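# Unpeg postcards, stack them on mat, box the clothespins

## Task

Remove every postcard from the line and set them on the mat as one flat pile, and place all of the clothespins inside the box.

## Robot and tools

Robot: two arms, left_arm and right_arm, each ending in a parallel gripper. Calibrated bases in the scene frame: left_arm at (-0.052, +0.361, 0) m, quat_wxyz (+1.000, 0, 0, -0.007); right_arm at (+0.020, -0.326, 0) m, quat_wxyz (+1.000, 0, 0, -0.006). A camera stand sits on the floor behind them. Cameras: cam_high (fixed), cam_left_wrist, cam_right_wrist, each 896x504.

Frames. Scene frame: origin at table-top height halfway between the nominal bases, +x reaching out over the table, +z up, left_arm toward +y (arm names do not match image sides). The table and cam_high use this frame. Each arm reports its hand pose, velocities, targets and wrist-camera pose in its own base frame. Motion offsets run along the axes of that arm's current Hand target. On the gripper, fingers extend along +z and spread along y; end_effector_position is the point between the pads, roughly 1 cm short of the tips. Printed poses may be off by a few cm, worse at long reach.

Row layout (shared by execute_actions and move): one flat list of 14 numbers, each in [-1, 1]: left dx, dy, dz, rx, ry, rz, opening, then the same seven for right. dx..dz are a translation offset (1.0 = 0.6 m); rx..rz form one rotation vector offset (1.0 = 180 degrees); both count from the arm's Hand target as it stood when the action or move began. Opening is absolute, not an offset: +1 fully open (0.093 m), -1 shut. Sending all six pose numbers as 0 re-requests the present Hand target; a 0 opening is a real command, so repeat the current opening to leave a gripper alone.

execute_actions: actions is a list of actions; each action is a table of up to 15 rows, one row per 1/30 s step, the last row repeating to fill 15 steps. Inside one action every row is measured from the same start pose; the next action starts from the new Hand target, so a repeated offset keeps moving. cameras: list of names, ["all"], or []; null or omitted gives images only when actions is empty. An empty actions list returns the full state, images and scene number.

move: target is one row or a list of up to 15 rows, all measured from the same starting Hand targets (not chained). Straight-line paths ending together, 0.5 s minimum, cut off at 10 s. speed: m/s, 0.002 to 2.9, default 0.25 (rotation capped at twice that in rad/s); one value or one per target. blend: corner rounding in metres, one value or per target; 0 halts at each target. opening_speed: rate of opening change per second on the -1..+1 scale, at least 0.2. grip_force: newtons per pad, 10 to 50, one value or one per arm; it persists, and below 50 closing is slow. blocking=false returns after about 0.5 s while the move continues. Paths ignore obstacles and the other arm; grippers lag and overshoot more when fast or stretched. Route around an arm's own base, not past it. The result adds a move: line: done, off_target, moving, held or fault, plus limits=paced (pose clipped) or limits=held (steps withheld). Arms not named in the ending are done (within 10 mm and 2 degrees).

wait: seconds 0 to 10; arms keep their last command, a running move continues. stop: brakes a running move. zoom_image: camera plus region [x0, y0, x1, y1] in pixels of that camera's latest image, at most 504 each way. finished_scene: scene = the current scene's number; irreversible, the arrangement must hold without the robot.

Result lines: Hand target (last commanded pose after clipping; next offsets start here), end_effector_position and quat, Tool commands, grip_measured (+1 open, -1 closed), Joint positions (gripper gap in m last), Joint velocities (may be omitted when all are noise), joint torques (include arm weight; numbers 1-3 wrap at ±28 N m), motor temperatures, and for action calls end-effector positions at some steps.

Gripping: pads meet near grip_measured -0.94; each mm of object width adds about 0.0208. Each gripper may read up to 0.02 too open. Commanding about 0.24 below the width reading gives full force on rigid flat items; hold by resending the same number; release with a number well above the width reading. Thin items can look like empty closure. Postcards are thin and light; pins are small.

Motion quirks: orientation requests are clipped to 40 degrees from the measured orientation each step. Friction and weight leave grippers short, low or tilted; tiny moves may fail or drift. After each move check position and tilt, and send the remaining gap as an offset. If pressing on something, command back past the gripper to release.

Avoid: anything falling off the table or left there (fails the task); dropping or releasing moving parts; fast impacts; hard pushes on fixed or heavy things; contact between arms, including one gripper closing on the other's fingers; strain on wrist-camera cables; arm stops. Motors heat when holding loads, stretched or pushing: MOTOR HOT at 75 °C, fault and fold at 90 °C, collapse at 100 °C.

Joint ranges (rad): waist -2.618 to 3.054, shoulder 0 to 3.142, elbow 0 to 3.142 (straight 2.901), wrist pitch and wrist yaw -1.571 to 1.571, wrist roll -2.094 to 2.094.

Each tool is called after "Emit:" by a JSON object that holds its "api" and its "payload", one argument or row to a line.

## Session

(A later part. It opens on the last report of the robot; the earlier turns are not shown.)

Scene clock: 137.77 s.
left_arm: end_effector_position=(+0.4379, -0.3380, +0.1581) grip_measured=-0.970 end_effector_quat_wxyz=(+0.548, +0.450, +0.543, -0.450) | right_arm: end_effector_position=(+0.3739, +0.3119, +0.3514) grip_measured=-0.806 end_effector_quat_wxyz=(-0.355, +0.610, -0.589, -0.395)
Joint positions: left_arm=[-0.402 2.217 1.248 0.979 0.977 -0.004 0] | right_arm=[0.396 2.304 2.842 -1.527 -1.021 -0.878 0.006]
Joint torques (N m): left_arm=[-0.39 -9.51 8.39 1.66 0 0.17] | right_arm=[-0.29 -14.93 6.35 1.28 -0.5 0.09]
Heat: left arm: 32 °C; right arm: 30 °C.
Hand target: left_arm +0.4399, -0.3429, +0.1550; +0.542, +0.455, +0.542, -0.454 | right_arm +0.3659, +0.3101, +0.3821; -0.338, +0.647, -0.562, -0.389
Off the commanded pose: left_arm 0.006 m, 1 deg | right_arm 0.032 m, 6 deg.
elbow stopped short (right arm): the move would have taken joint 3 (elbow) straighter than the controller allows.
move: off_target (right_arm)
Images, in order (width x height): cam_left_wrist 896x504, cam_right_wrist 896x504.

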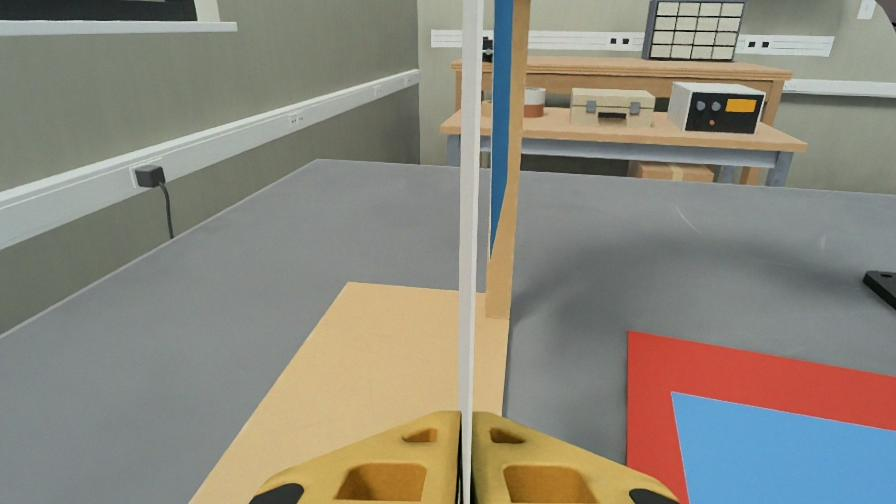

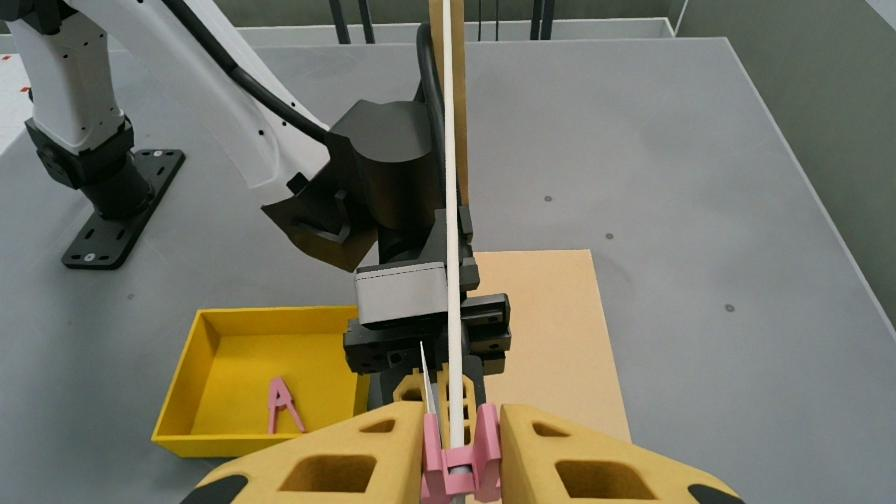

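Emit:
{"api": "move", "payload": {
  "target": [0,0,0,0,0,0,-1,0.0273,0.0138,-0.0975,0,0,0,-1],
  "speed": 0.08,
  "cameras": ["cam_high","cam_right_wrist","cam_left_wrist"]
}}

Scene clock: 139.70 s.
left_arm: end_effector_position=(+0.4379, -0.3380, +0.1581) grip_measured=-0.970 end_effector_quat_wxyz=(+0.548, +0.450, +0.543, -0.450) | right_arm: end_effector_position=(+0.3793, +0.2530, +0.3748) grip_measured=-0.808 end_effector_quat_wxyz=(-0.390, +0.593, -0.592, -0.381)
Joint positions: left_arm=[-0.402 2.217 1.248 0.979 0.977 -0.004 0] | right_arm=[0.257 2.198 2.748 -1.582 -1.079 -0.988 0.006]
Joint torques (N m): left_arm=[-0.39 -9.52 8.39 1.66 0 0.17] | right_arm=[-0.58 -14.28 3.67 1.04 -0.69 -0.19]
Heat: left arm: 32 °C; right arm: 31 °C.
Hand target: left_arm +0.4399, -0.3429, +0.1550; +0.542, +0.455, +0.542, -0.454 | right_arm +0.3660, +0.2501, +0.3952; -0.338, +0.647, -0.562, -0.388
Off the commanded pose: left_arm 0.006 m, 1 deg | right_arm 0.024 m, 9 deg.
elbow stopped short (right arm): the move would have taken joint 3 (elbow) straighter than the controller allows.
joint read past its limit (right arm) — joint 4 (wrist pitch), lower limit.
joint sent to its limit (right arm) — joint 4 (wrist pitch), lower limit. The joint targets are off in orientation, not in position.
move: off_target (right_arm)

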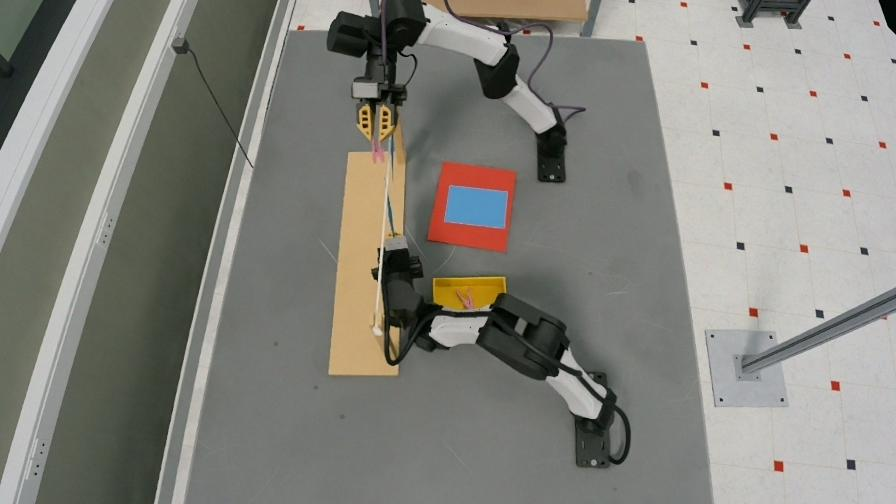

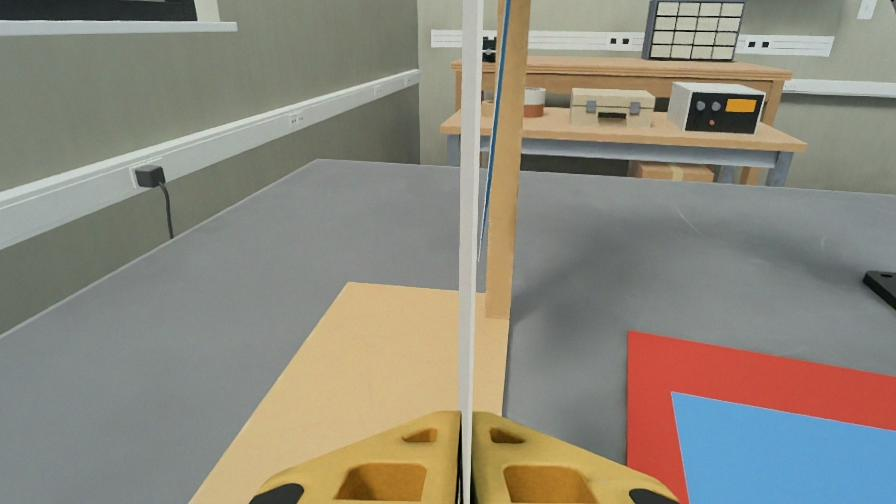

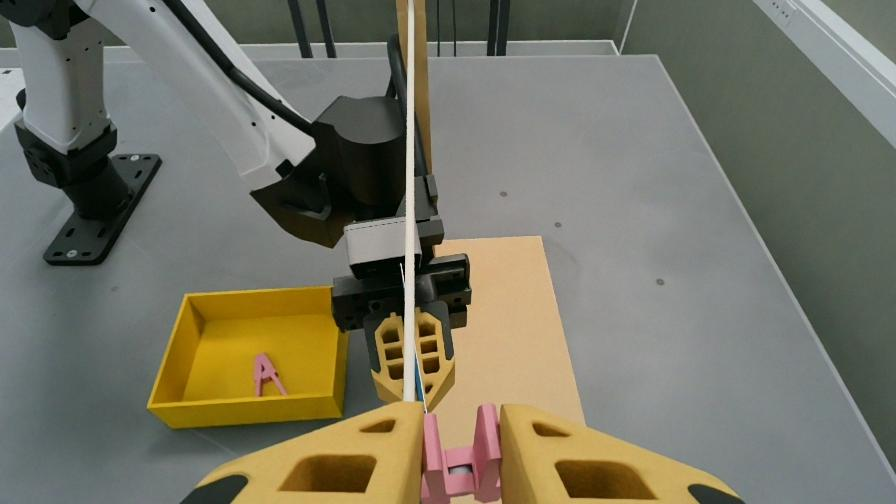

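Emit:
{"api": "move", "payload": {
  "target": [
    [-0.1083,-0.1827,-0.0203,-0.005,0.056,-0.14,-1,0,0,0,0,0,0,-1],
    [-0.0083,-0.3512,0.1192,-0.0166,0.1872,-0.4644,-1,0,0,0,0,0,0,-1],
    [0.1667,-0.3733,0.1677,-0.0166,0.1872,-0.4644,-1,0,0,0,0,0,0,-1]
  ],
  "speed": [0.25,0.3,0.12],
  "blend": [0.03,0.03,0],
  "cameras": ["all"]
}}

Scene clock: 146.10 s.
left_arm: end_effector_position=(+0.2367, -0.4807, +0.0615) grip_measured=-0.970 end_effector_quat_wxyz=(-0.052, +0.076, +0.834, -0.544) | right_arm: end_effector_position=(+0.3793, +0.2530, +0.3748) grip_measured=-0.808 end_effector_quat_wxyz=(-0.390, +0.593, -0.592, -0.381)
Joint positions: left_arm=[-0.892 2.165 1.23 0.339 0.772 -1.135 0] | right_arm=[0.257 2.198 2.748 -1.582 -1.079 -0.988 0.006]
Joint torques (N m): left_arm=[-0.18 -9.87 5.2 2.22 -0.01 0.11] | right_arm=[-0.66 -14.04 3.55 0.98 -0.7 -0.19]
Heat: left arm: 32 °C; right arm: 31 °C.
Hand target: left_arm +0.2372, -0.4809, +0.0547; -0.048, +0.072, +0.835, -0.543 | right_arm +0.3660, +0.2501, +0.3951; -0.338, +0.647, -0.562, -0.388
Off the commanded pose: left_arm 0.007 m, 1 deg | right_arm 0.025 m, 9 deg.
joint read past its limit (right arm) — joint 4 (wrist pitch), lower limit.
joint sent to its limit (right arm) — joint 4 (wrist pitch), lower limit. The joint targets are off in orientation, not in position.
move: off_target (right_arm)

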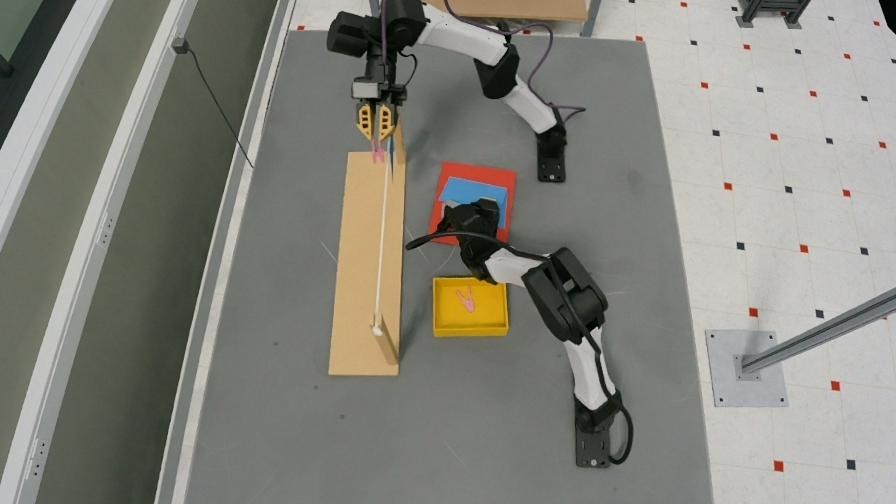

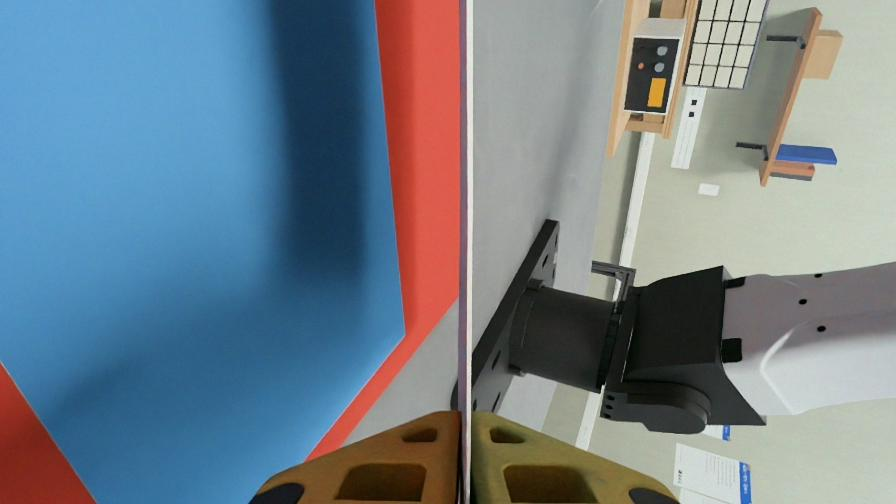

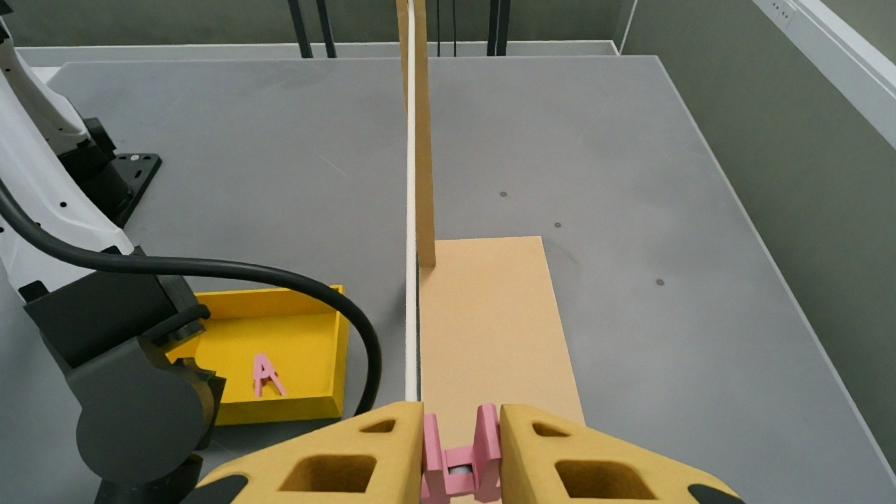

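Emit:
{"api": "zoom_image", "payload": {
  "camera": "cam_high",
  "region": [410, 150, 540, 250]
}}

Scaled by 3.877 from the camera's 896x504 image, which has a finer 1280x720 frame.

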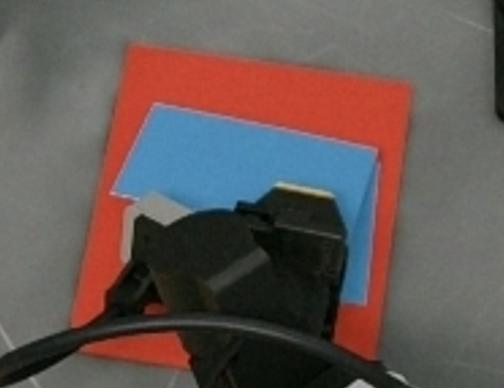

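Emit:
{"api": "move", "payload": {
  "target": [
    [0,0.0396,0.0175,0,-0.0355,-0.0158,-1,0,0,0,0,0,0,-1],
    [0,0.0396,0.0175,0,-0.0355,-0.0158,-0.45,0,0,0,0,0,0,-1],
    [0,0.0396,-0.0825,0,-0.0355,-0.0158,-0.45,0,0,0,0,0,0,-1],
    [0,-0.1104,-0.18,0,-0.0355,-0.0158,-0.2,0,0,0,0,0,0,-1]
  ],
  "speed": [0.08,0.05,0.06,0.2],
  "opening_speed": 0.8,
  "blend": [0,0,0.01,0],
  "cameras": ["cam_high","cam_left_wrist"]
}}

Scene clock: 152.47 s.
left_arm: end_effector_position=(+0.2465, -0.4083, +0.1411) grip_measured=-0.203 end_effector_quat_wxyz=(-0.026, +0.010, +0.846, -0.533) | right_arm: end_effector_position=(+0.3793, +0.2530, +0.3748) grip_measured=-0.808 end_effector_quat_wxyz=(-0.390, +0.593, -0.592, -0.381)
Joint positions: left_arm=[-0.787 1.79 1.078 0.09 0.74 -1.157 0.035] | right_arm=[0.257 2.198 2.748 -1.582 -1.079 -0.988 0.006]
Joint torques (N m): left_arm=[0.51 -10.41 8.88 1.79 0.2 0.26] | right_arm=[-0.59 -14.28 3.58 1.02 -0.72 -0.14]
Heat: left arm: 32 °C; right arm: 32 °C.
Hand target: left_arm +0.2497, -0.4102, +0.1591; -0.015, +0.021, +0.838, -0.545 | right_arm +0.3660, +0.2501, +0.3951; -0.338, +0.647, -0.562, -0.388
Off the commanded pose: left_arm 0.018 m, 2 deg | right_arm 0.025 m, 9 deg.
joint read past its limit (right arm) — joint 4 (wrist pitch), lower limit.
joint sent to its limit (right arm) — joint 4 (wrist pitch), lower limit. The joint targets are off in orientation, not in position.
move: off_target (left_arm, right_arm); target 4's new opening was sent with left_arm's hand 0.018 m and 2 deg from that target
Images, in order (width x height): cam_high 896x504, cam_left_wrist 896x504.

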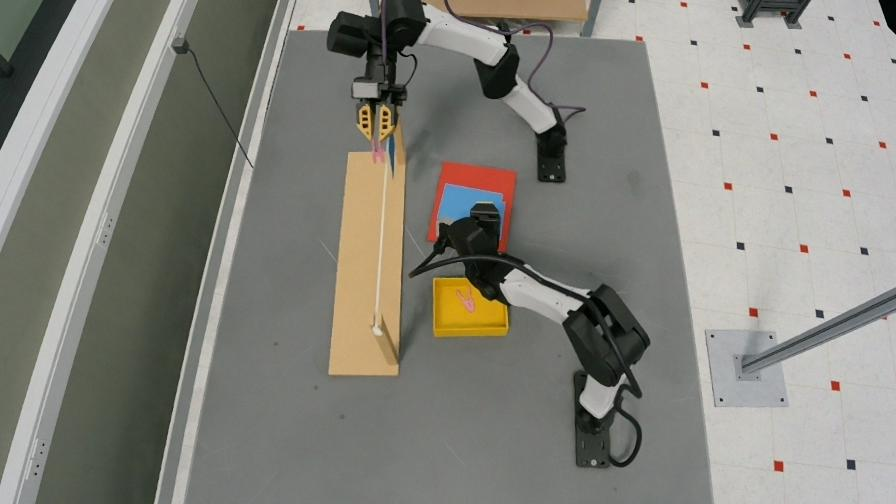

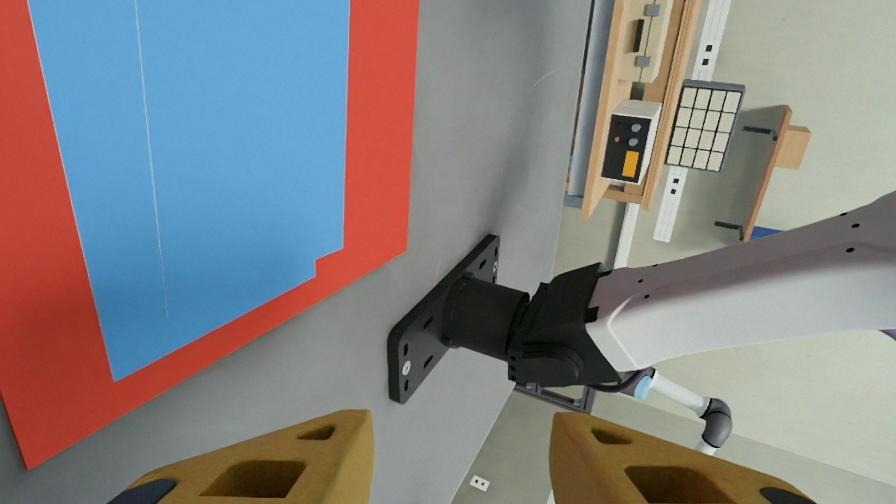

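Emit:
{"api": "move", "payload": {
  "target": [
    [-0.003,-0.03,-0.3058,-0.009,-0.11,0.225,0.5,0.0528,0.1157,-0.0107,0.056,0,0.03,-1],
    [-0.0217,0.0702,-0.573,-0.0176,-0.2191,0.4504,1,0.1507,0.2557,0.4067,0.1127,0,0.0599,-1],
    [-0.0217,0.0702,-0.573,-0.0176,-0.2191,0.4504,1,0.2985,0.2383,0.625,0.1127,0,0.0599,-1]
  ],
  "speed": [0.3,0.3,0.15],
  "blend": [0.02,0.02,0],
  "cameras": ["all"]
}}

Scene clock: 161.10 s.
left_arm: end_effector_position=(+0.2804, -0.0806, +0.2645) grip_measured=+1.000 end_effector_quat_wxyz=(+0.596, +0.380, +0.598, -0.377) | right_arm: end_effector_position=(+0.1929, +0.4787, +0.0861) grip_measured=-0.808 end_effector_quat_wxyz=(+0.440, -0.519, +0.655, +0.328)
Joint positions: left_arm=[0.331 1.136 0.556 0.534 1.461 0.048 0.093] | right_arm=[1.136 1.941 0.924 0.602 -0.161 -0.099 0.006]
Joint torques (N m): left_arm=[0.38 -2.15 5.65 1.79 0.01 0.12] | right_arm=[0.05 -6.43 5.18 1.33 0.2 0.23]
Motor temperatures (°C): left_arm=[22 31 31 30 20 20 20] | right_arm=[19 32 27 25 21 21 20]
Heat: left arm: 31 °C; right arm: 32 °C.
Hand target: left_arm +0.2802, -0.0800, +0.2601; +0.596, +0.380, +0.596, -0.380 | right_arm +0.1900, +0.4748, +0.0606; +0.408, -0.522, +0.680, +0.313
Off the commanded pose: left_arm 0.004 m, 0 deg | right_arm 0.026 m, 5 deg.
move: off_target (right_arm); blend cut to 0 m at target 2

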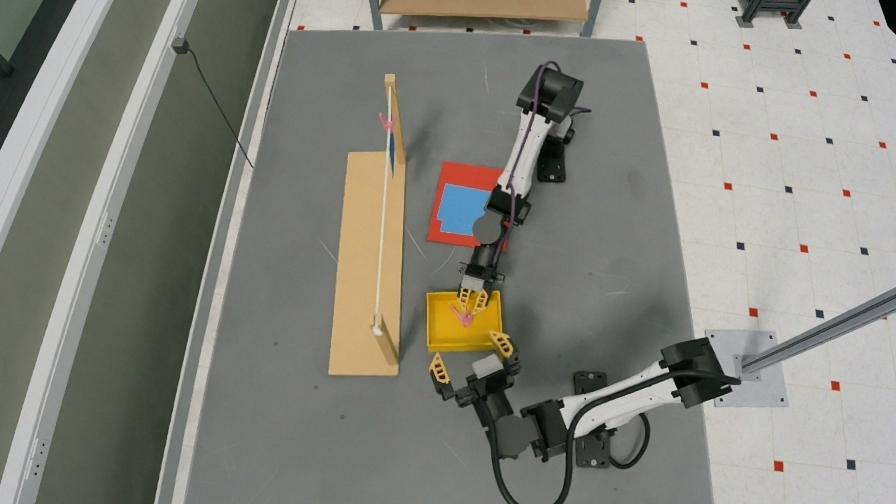

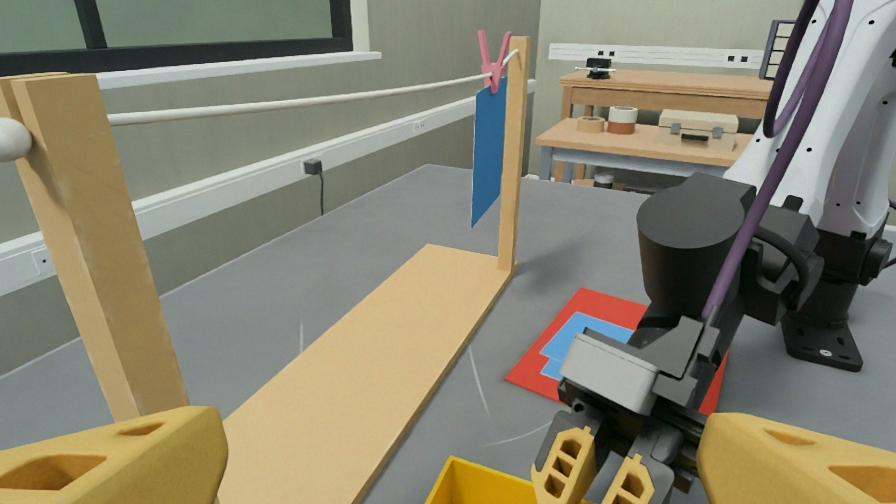

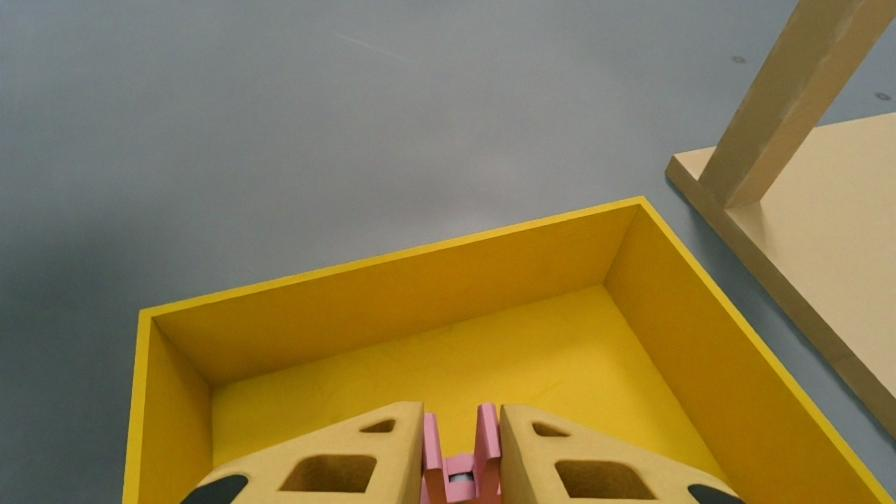

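Emit:
{"api": "move", "payload": {
  "target": [
    [0,0,0,0,0,0,1,-0.0517,0.0043,-0.0093,0,0.111,0,-1],
    [0,0,0,0,0,0,1,0,0.0043,0.018,0,0.111,0,-1],
    [0,0,0,0,0,0,1,0,0.0043,0.018,0,0.111,0,0],
    [0,0,0,0,0,0,1,-0.147,0,-0.0783,0,0.05,0,0]
  ],
  "speed": [0.15,0.1,0.1,0.2],
  "opening_speed": 1.5,
  "cameras": ["all"]
}}

Scene clock: 166.53 s.
left_arm: end_effector_position=(+0.2811, -0.0803, +0.2649) grip_measured=+1.000 end_effector_quat_wxyz=(+0.596, +0.380, +0.598, -0.377) | right_arm: end_effector_position=(+0.1896, +0.4731, +0.1435) grip_measured=-0.001 end_effector_quat_wxyz=(+0.340, -0.549, +0.719, +0.257)
Joint positions: left_arm=[0.331 1.141 0.556 0.55 1.461 0.037 0.093] | right_arm=[1.152 1.809 1.28 -0.167 -0.113 -0.1 0.045]
Joint torques (N m): left_arm=[0.35 -2.43 5.41 1.83 0 0.11] | right_arm=[-0.43 -11.59 6.19 1.77 -0.1 -0.05]
Heat: left arm: 31 °C; right arm: 32 °C.
Hand target: left_arm +0.2802, -0.0800, +0.2601; +0.596, +0.380, +0.596, -0.380 | right_arm +0.1901, +0.4748, +0.1606; +0.354, -0.545, +0.710, +0.271
Off the commanded pose: left_arm 0.005 m, 0 deg | right_arm 0.017 m, 3 deg.
move: off_target (right_arm); target 3's new opening was sent with right_arm's hand 0.019 m and 2 deg from that target

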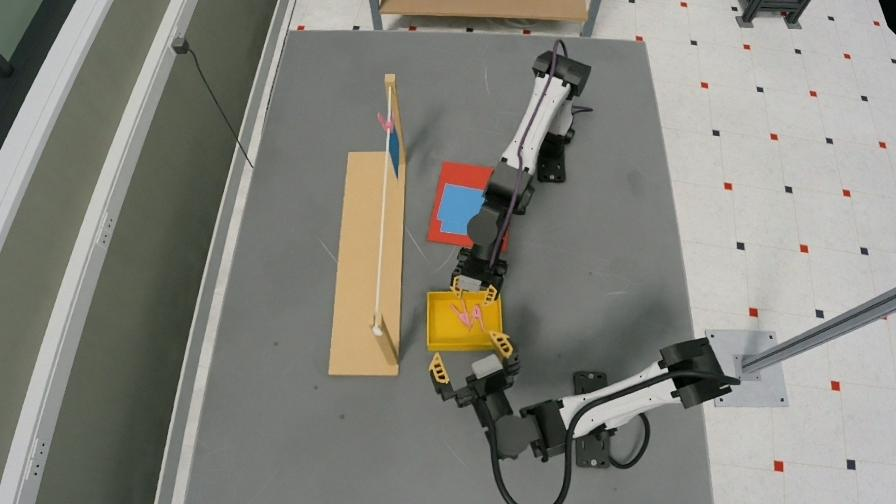

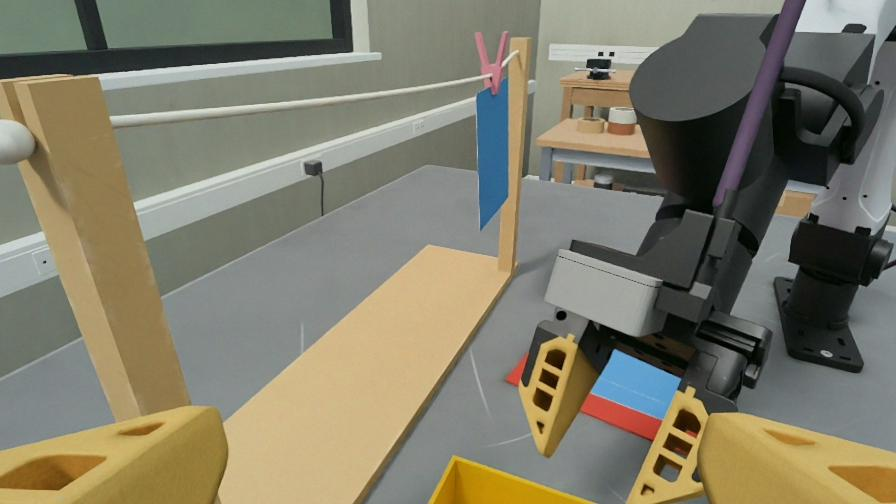

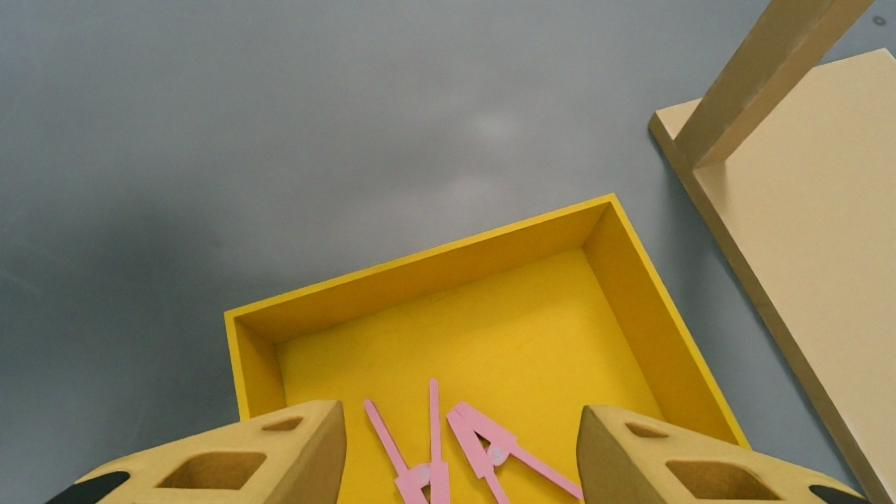

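Emit:
{"api": "move", "payload": {
  "target": [
    [0,0,0,0,0,0,1,-0.0784,-0.083,-0.3663,0.07,-0.01,0.05,0.5],
    [0.0833,-0.0685,0.2255,0,0,0,1,0.0005,-0.3725,-0.7717,0.1362,-0.0219,0.0958,1],
    [0.1417,-0.1187,0.5697,0.0278,0,0,1,-0.0483,-0.4452,-0.6653,-0.032,-0.0225,-0.022,1]
  ],
  "speed": [0.3,0.35,0.3],
  "blend": [0.04,0.04,0],
  "cameras": ["all"]
}}

Scene clock: 173.10 s.
left_arm: end_effector_position=(+0.3526, -0.4166, +0.1746) grip_measured=+1.000 end_effector_quat_wxyz=(+0.576, +0.411, +0.576, -0.410) | right_arm: end_effector_position=(+0.3727, +0.1110, +0.4131) grip_measured=+1.000 end_effector_quat_wxyz=(+0.456, -0.495, +0.685, +0.280)
Joint positions: left_arm=[-0.713 2.033 1.027 1.005 0.526 0.002 0.093] | right_arm=[-0.094 1.892 2.467 -1.586 -1.044 -1.018 0.093]
Joint torques (N m): left_arm=[0.09 -8.49 8.35 2.05 -0.23 0.11] | right_arm=[0.21 -7.6 6.3 1.07 -0.67 -0.13]
Heat: left arm: 30 °C; right arm: 31 °C.
Hand target: left_arm +0.3600, -0.4199, +0.1749; +0.579, +0.406, +0.579, -0.405 | right_arm +0.3701, +0.1147, +0.4244; +0.360, -0.576, +0.663, +0.313
Off the commanded pose: left_arm 0.008 m, 1 deg | right_arm 0.012 m, 15 deg.
joint read past its limit (right arm) — joint 4 (wrist pitch), lower limit.
joint sent to its limit (right arm) — joint 4 (wrist pitch), lower limit. The joint targets are off in orientation, not in position.
move: off_target (right_arm); blend cut to 0 m at target 2

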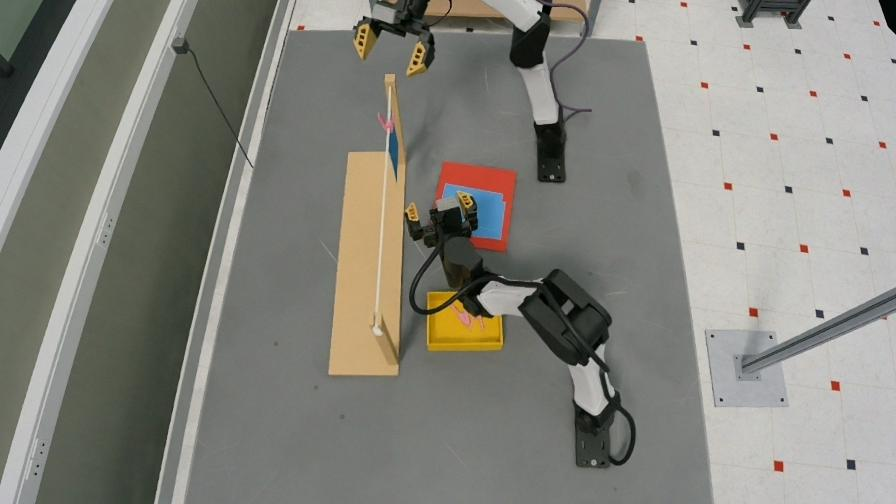

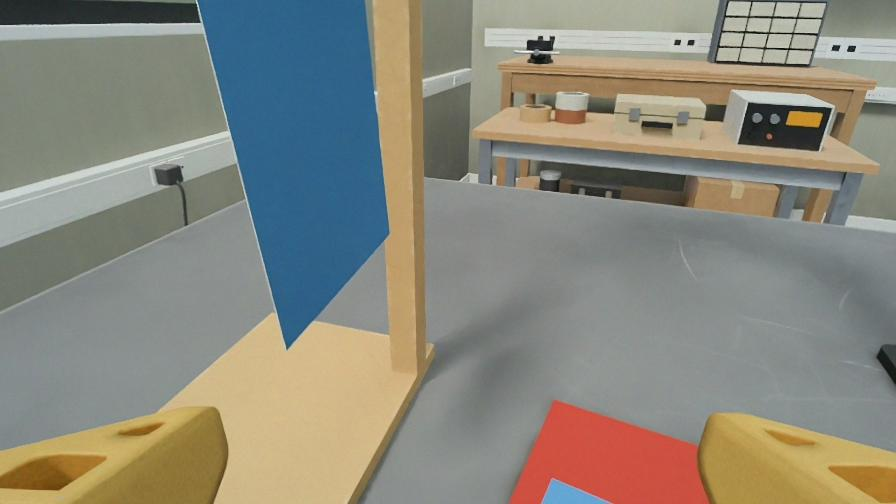

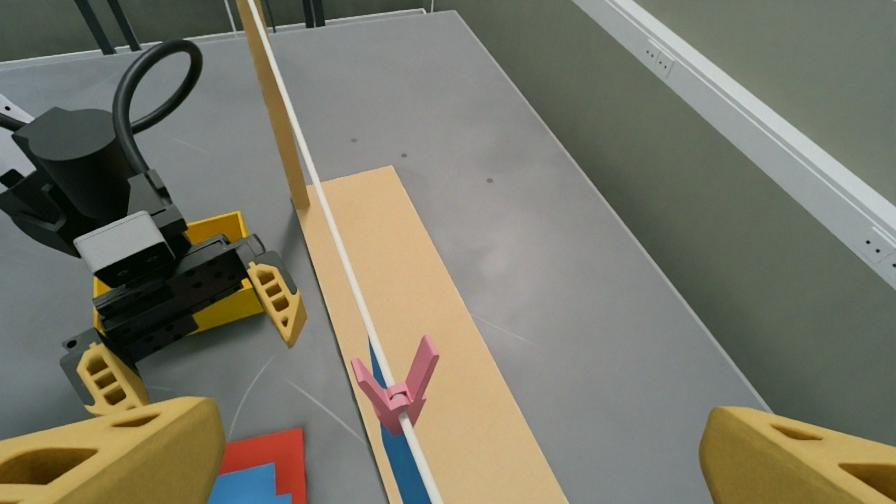

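Emit:
{"api": "move", "payload": {
  "target": [
    [0.025,0.0605,0.1018,0.0444,0,0,1,0,0,0,0,0,0,1],
    [0.025,0.0837,0.199,0.0944,0,0,1,0,0,0,0,0,0,1],
    [0.025,0.0837,0.199,0.0944,0,0,-1,0,0,0,0,0,0,1]
  ],
  "speed": [0.15,0.12,0.1],
  "opening_speed": 1.0,
  "blend": [0.01,0,0],
  "cameras": ["all"]
}}

Scene clock: 178.50 s.
left_arm: end_effector_position=(+0.4450, -0.5131, +0.1623) grip_measured=-0.970 end_effector_quat_wxyz=(+0.512, +0.484, +0.516, -0.486) | right_arm: end_effector_position=(+0.3726, +0.1110, +0.4131) grip_measured=+1.000 end_effector_quat_wxyz=(+0.456, -0.495, +0.684, +0.281)
Joint positions: left_arm=[-0.67 2.592 1.994 0.595 0.842 -0.004 0] | right_arm=[-0.094 1.892 2.467 -1.586 -1.044 -1.019 0.093]
Joint torques (N m): left_arm=[0.27 -12.38 9.76 1.92 -0.02 0.16] | right_arm=[0.08 -7.77 6.19 1.08 -0.67 -0.21]
Heat: left arm: 31 °C; right arm: 31 °C.
Hand target: left_arm +0.4480, -0.5149, +0.1599; +0.513, +0.487, +0.513, -0.487 | right_arm +0.3701, +0.1147, +0.4243; +0.360, -0.576, +0.663, +0.313
Off the commanded pose: left_arm 0.004 m, 1 deg | right_arm 0.012 m, 15 deg.
joint read past its limit (right arm) — joint 4 (wrist pitch), lower limit.
joint sent to its limit (right arm) — joint 4 (wrist pitch), lower limit. The joint targets are off in orientation, not in position.
move: off_target (right_arm)

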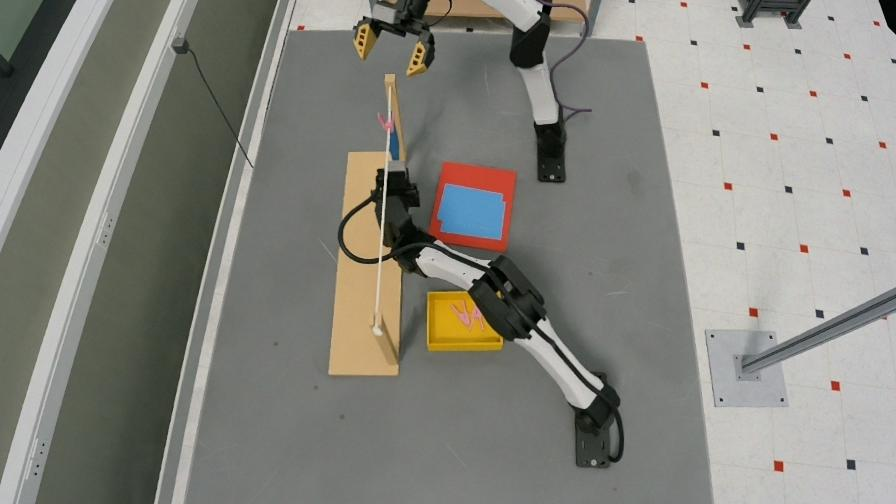

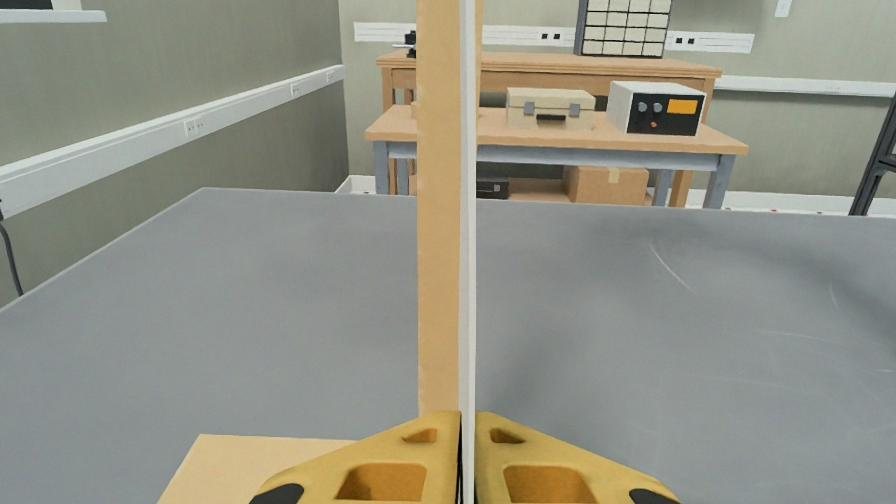

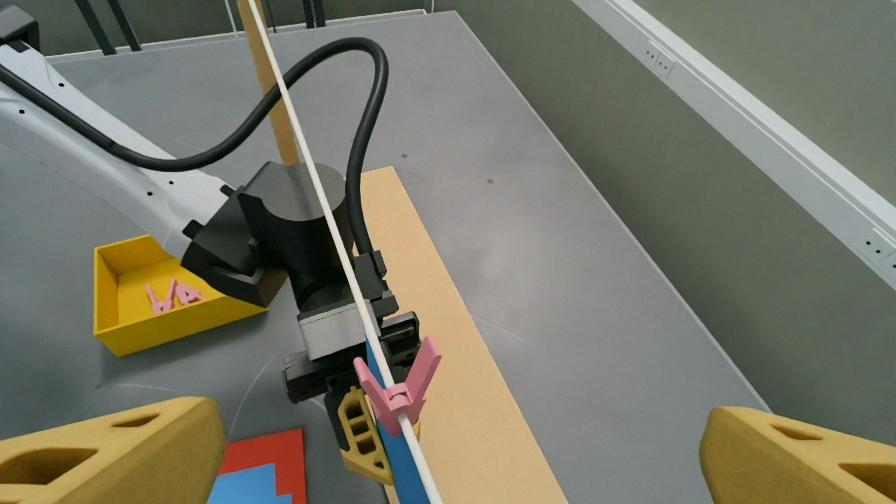

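Emit:
{"api": "zoom_image", "payload": {
  "camera": "cam_right_wrist",
  "region": [200, 0, 460, 500]
}}

Emit:
{"api": "zoom_image", "payload": {
  "camera": "cam_high",
  "region": [320, 140, 460, 300]
}}

Scaled by 1.008 from the camera's 896x504 image, which has a finer 1280x720 frame.

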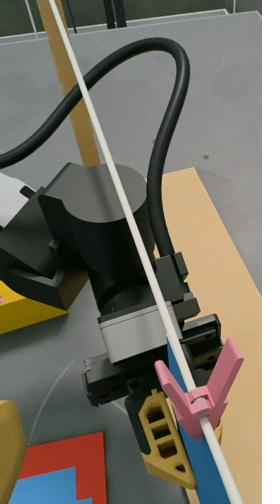

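Scaled by 3.150 from the camera's 896x504 image, which has a finer 1280x720 frame.

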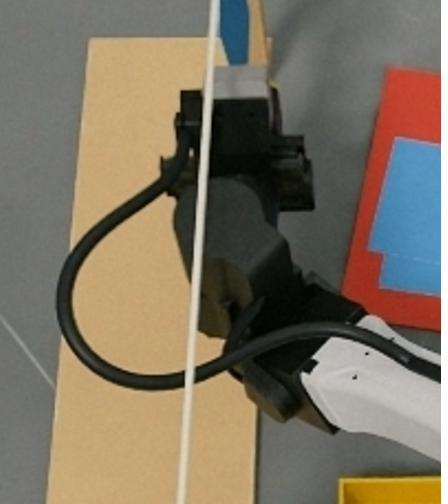

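Emit:
{"api": "move", "payload": {
  "target": [0,0,0,0,0,0,-1,0.01,0.0022,0.0823,0,0,0,1],
  "speed": 0.15,
  "cameras": ["cam_high","cam_right_wrist"]
}}

Scene clock: 180.63 s.
left_arm: end_effector_position=(+0.4450, -0.5131, +0.1623) grip_measured=-0.970 end_effector_quat_wxyz=(+0.512, +0.484, +0.516, -0.486) | right_arm: end_effector_position=(+0.3734, +0.1514, +0.3915) grip_measured=+1.000 end_effector_quat_wxyz=(+0.418, -0.532, +0.673, +0.300)
Joint positions: left_arm=[-0.67 2.592 1.994 0.595 0.842 -0.004 0] | right_arm=[0.026 1.939 2.467 -1.586 -1 -1.027 0.093]
Joint torques (N m): left_arm=[0.28 -12.38 9.76 1.92 -0.02 0.16] | right_arm=[-0.09 -7.98 4.3 1.02 -0.52 -0.22]
Heat: left arm: 32 °C; right arm: 31 °C.
Hand target: left_arm +0.4480, -0.5149, +0.1599; +0.513, +0.487, +0.513, -0.487 | right_arm +0.3741, +0.1527, +0.3924; +0.360, -0.576, +0.663, +0.314
Off the commanded pose: left_arm 0.004 m, 1 deg | right_arm 0.002 m, 9 deg.
joint read past its limit (right arm) — joint 4 (wrist pitch), lower limit.
joint sent to its limit (right arm) — joint 4 (wrist pitch), lower limit. The joint targets are off in orientation, not in position.
move: off_target (right_arm)
Images, in order (width x height): cam_high 896x504, cam_right_wrist 896x504.

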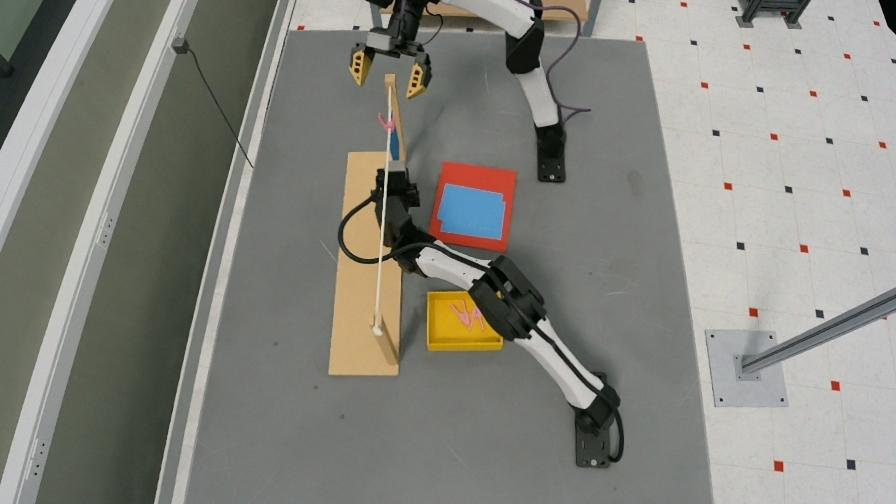

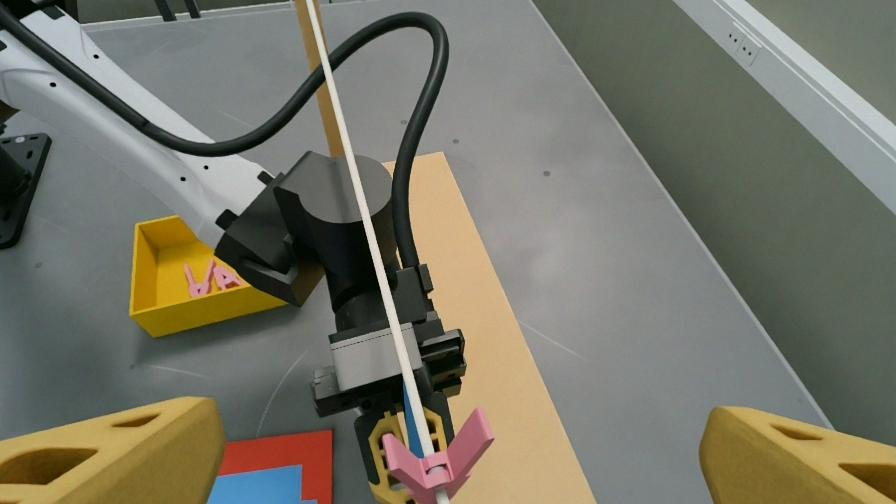

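Emit:
{"api": "move", "payload": {
  "target": [
    [0,0,0,0,0,0,-1,0.0607,-0.0018,0.0717,0,0,0,1],
    [0,0,0,0,0,0,-1,0.0607,-0.0018,0.0717,0,0,0,-0.6]
  ],
  "speed": 0.1,
  "opening_speed": 1.2,
  "cameras": ["cam_right_wrist","cam_left_wrist"]
}}

Scene clock: 184.37 s.
left_arm: end_effector_position=(+0.4450, -0.5131, +0.1620) grip_measured=-0.970 end_effector_quat_wxyz=(+0.512, +0.484, +0.517, -0.486) | right_arm: end_effector_position=(+0.3776, +0.1668, +0.3383) grip_measured=-0.594 end_effector_quat_wxyz=(+0.363, -0.566, +0.671, +0.313)
Joint positions: left_arm=[-0.67 2.592 1.994 0.594 0.842 -0.004 0] | right_arm=[0.076 1.972 2.333 -1.586 -0.957 -1.145 0.017]
Joint torques (N m): left_arm=[0.27 -12.37 9.76 1.94 -0.02 0.16] | right_arm=[0.08 -8.81 4.07 0.83 -0.49 -0.21]
Heat: left arm: 33 °C; right arm: 31 °C.
Hand target: left_arm +0.4480, -0.5149, +0.1599; +0.513, +0.487, +0.513, -0.487 | right_arm +0.3774, +0.1687, +0.3383; +0.360, -0.577, +0.663, +0.313
Off the commanded pose: left_arm 0.004 m, 1 deg | right_arm 0.002 m, 2 deg.
joint read past its limit (right arm) — joint 4 (wrist pitch), lower limit.
joint sent to its limit (right arm) — joint 4 (wrist pitch), lower limit. The joint targets still meet the commanded pose.
move: done
Images, in order (width x height): cam_left_wrist 896x504, cam_right_wrist 896x504.

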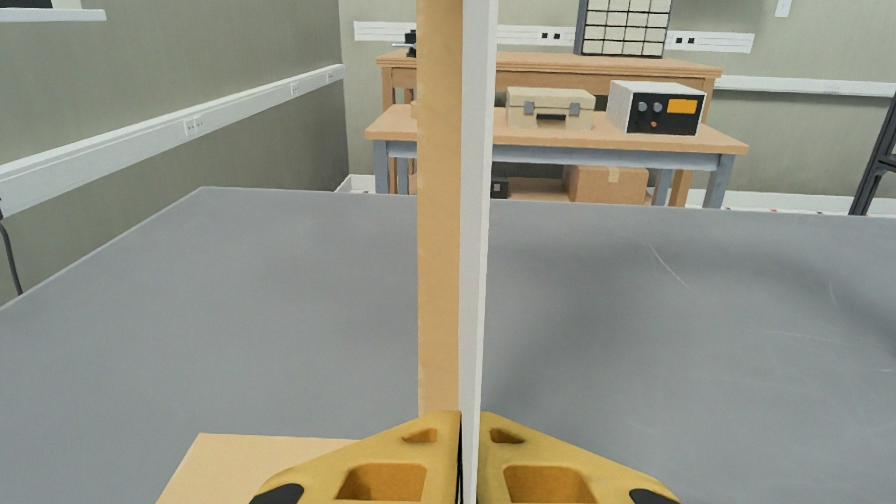

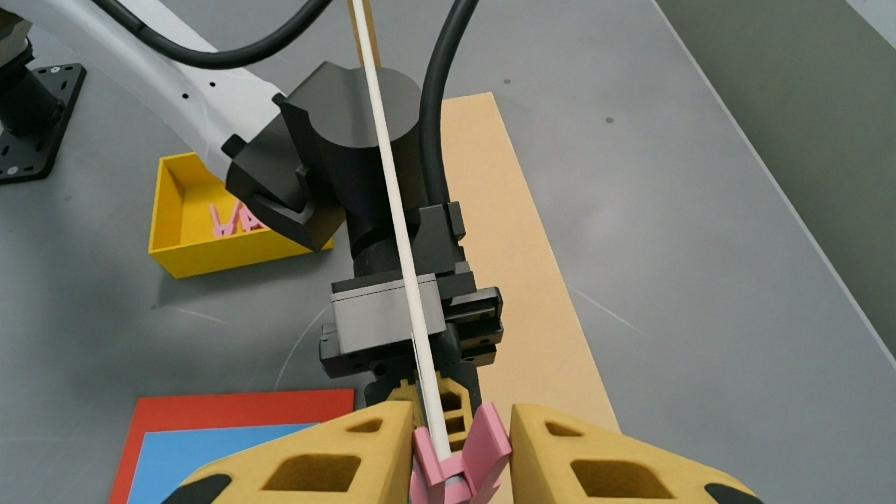

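Emit:
{"api": "move", "payload": {
  "target": [
    [0,0,0,0,0,0,-1,0,0,0,0,0,0,-1],
    [0,0,0,0,0,0,-1,-0.0698,0,-0.0452,0,0,0,-1]
  ],
  "speed": 0.08,
  "opening_speed": 0.8,
  "cameras": ["cam_high","cam_right_wrist","cam_left_wrist"]
}}

Scene clock: 186.80 s.
left_arm: end_effector_position=(+0.4450, -0.5131, +0.1620) grip_measured=-0.970 end_effector_quat_wxyz=(+0.512, +0.484, +0.517, -0.486) | right_arm: end_effector_position=(+0.3772, +0.1668, +0.3795) grip_measured=-0.791 end_effector_quat_wxyz=(+0.399, -0.547, +0.673, +0.296)
Joint positions: left_arm=[-0.67 2.592 1.994 0.594 0.842 -0.004 0] | right_arm=[0.076 1.972 2.488 -1.586 -0.957 -1.026 0.007]
Joint torques (N m): left_arm=[0.27 -12.38 9.76 1.94 -0.02 0.17] | right_arm=[-0.34 -7.94 6.52 1.04 -0.61 0.07]
Heat: left arm: 33 °C; right arm: 31 °C.
Hand target: left_arm +0.4480, -0.5149, +0.1599; +0.513, +0.487, +0.513, -0.487 | right_arm +0.3775, +0.1687, +0.3882; +0.360, -0.576, +0.663, +0.313
Off the commanded pose: left_arm 0.004 m, 1 deg | right_arm 0.009 m, 6 deg.
joint read past its limit (right arm) — joint 4 (wrist pitch), lower limit.
joint sent to its limit (right arm) — joint 4 (wrist pitch), lower limit. The joint targets are off in orientation, not in position.
move: off_target (right_arm)

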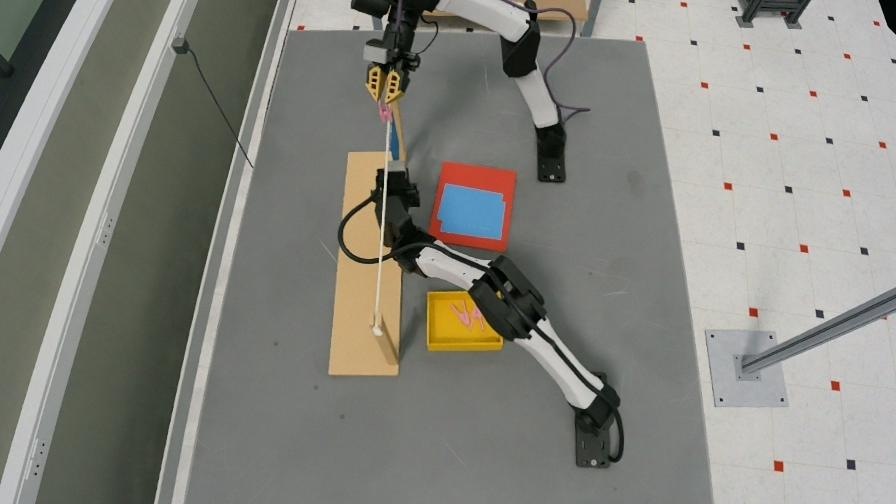

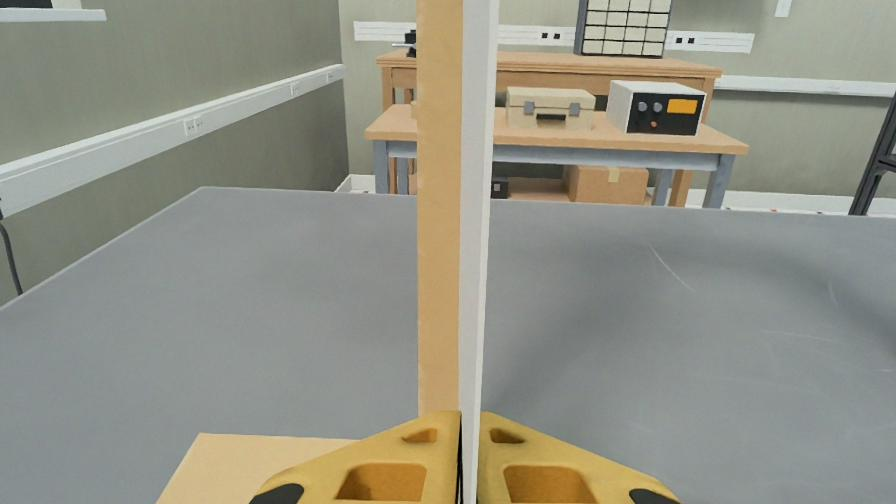

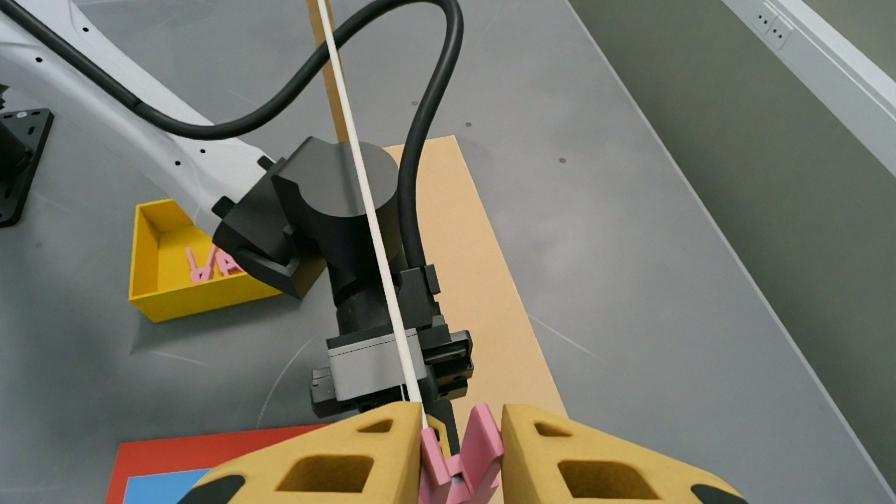

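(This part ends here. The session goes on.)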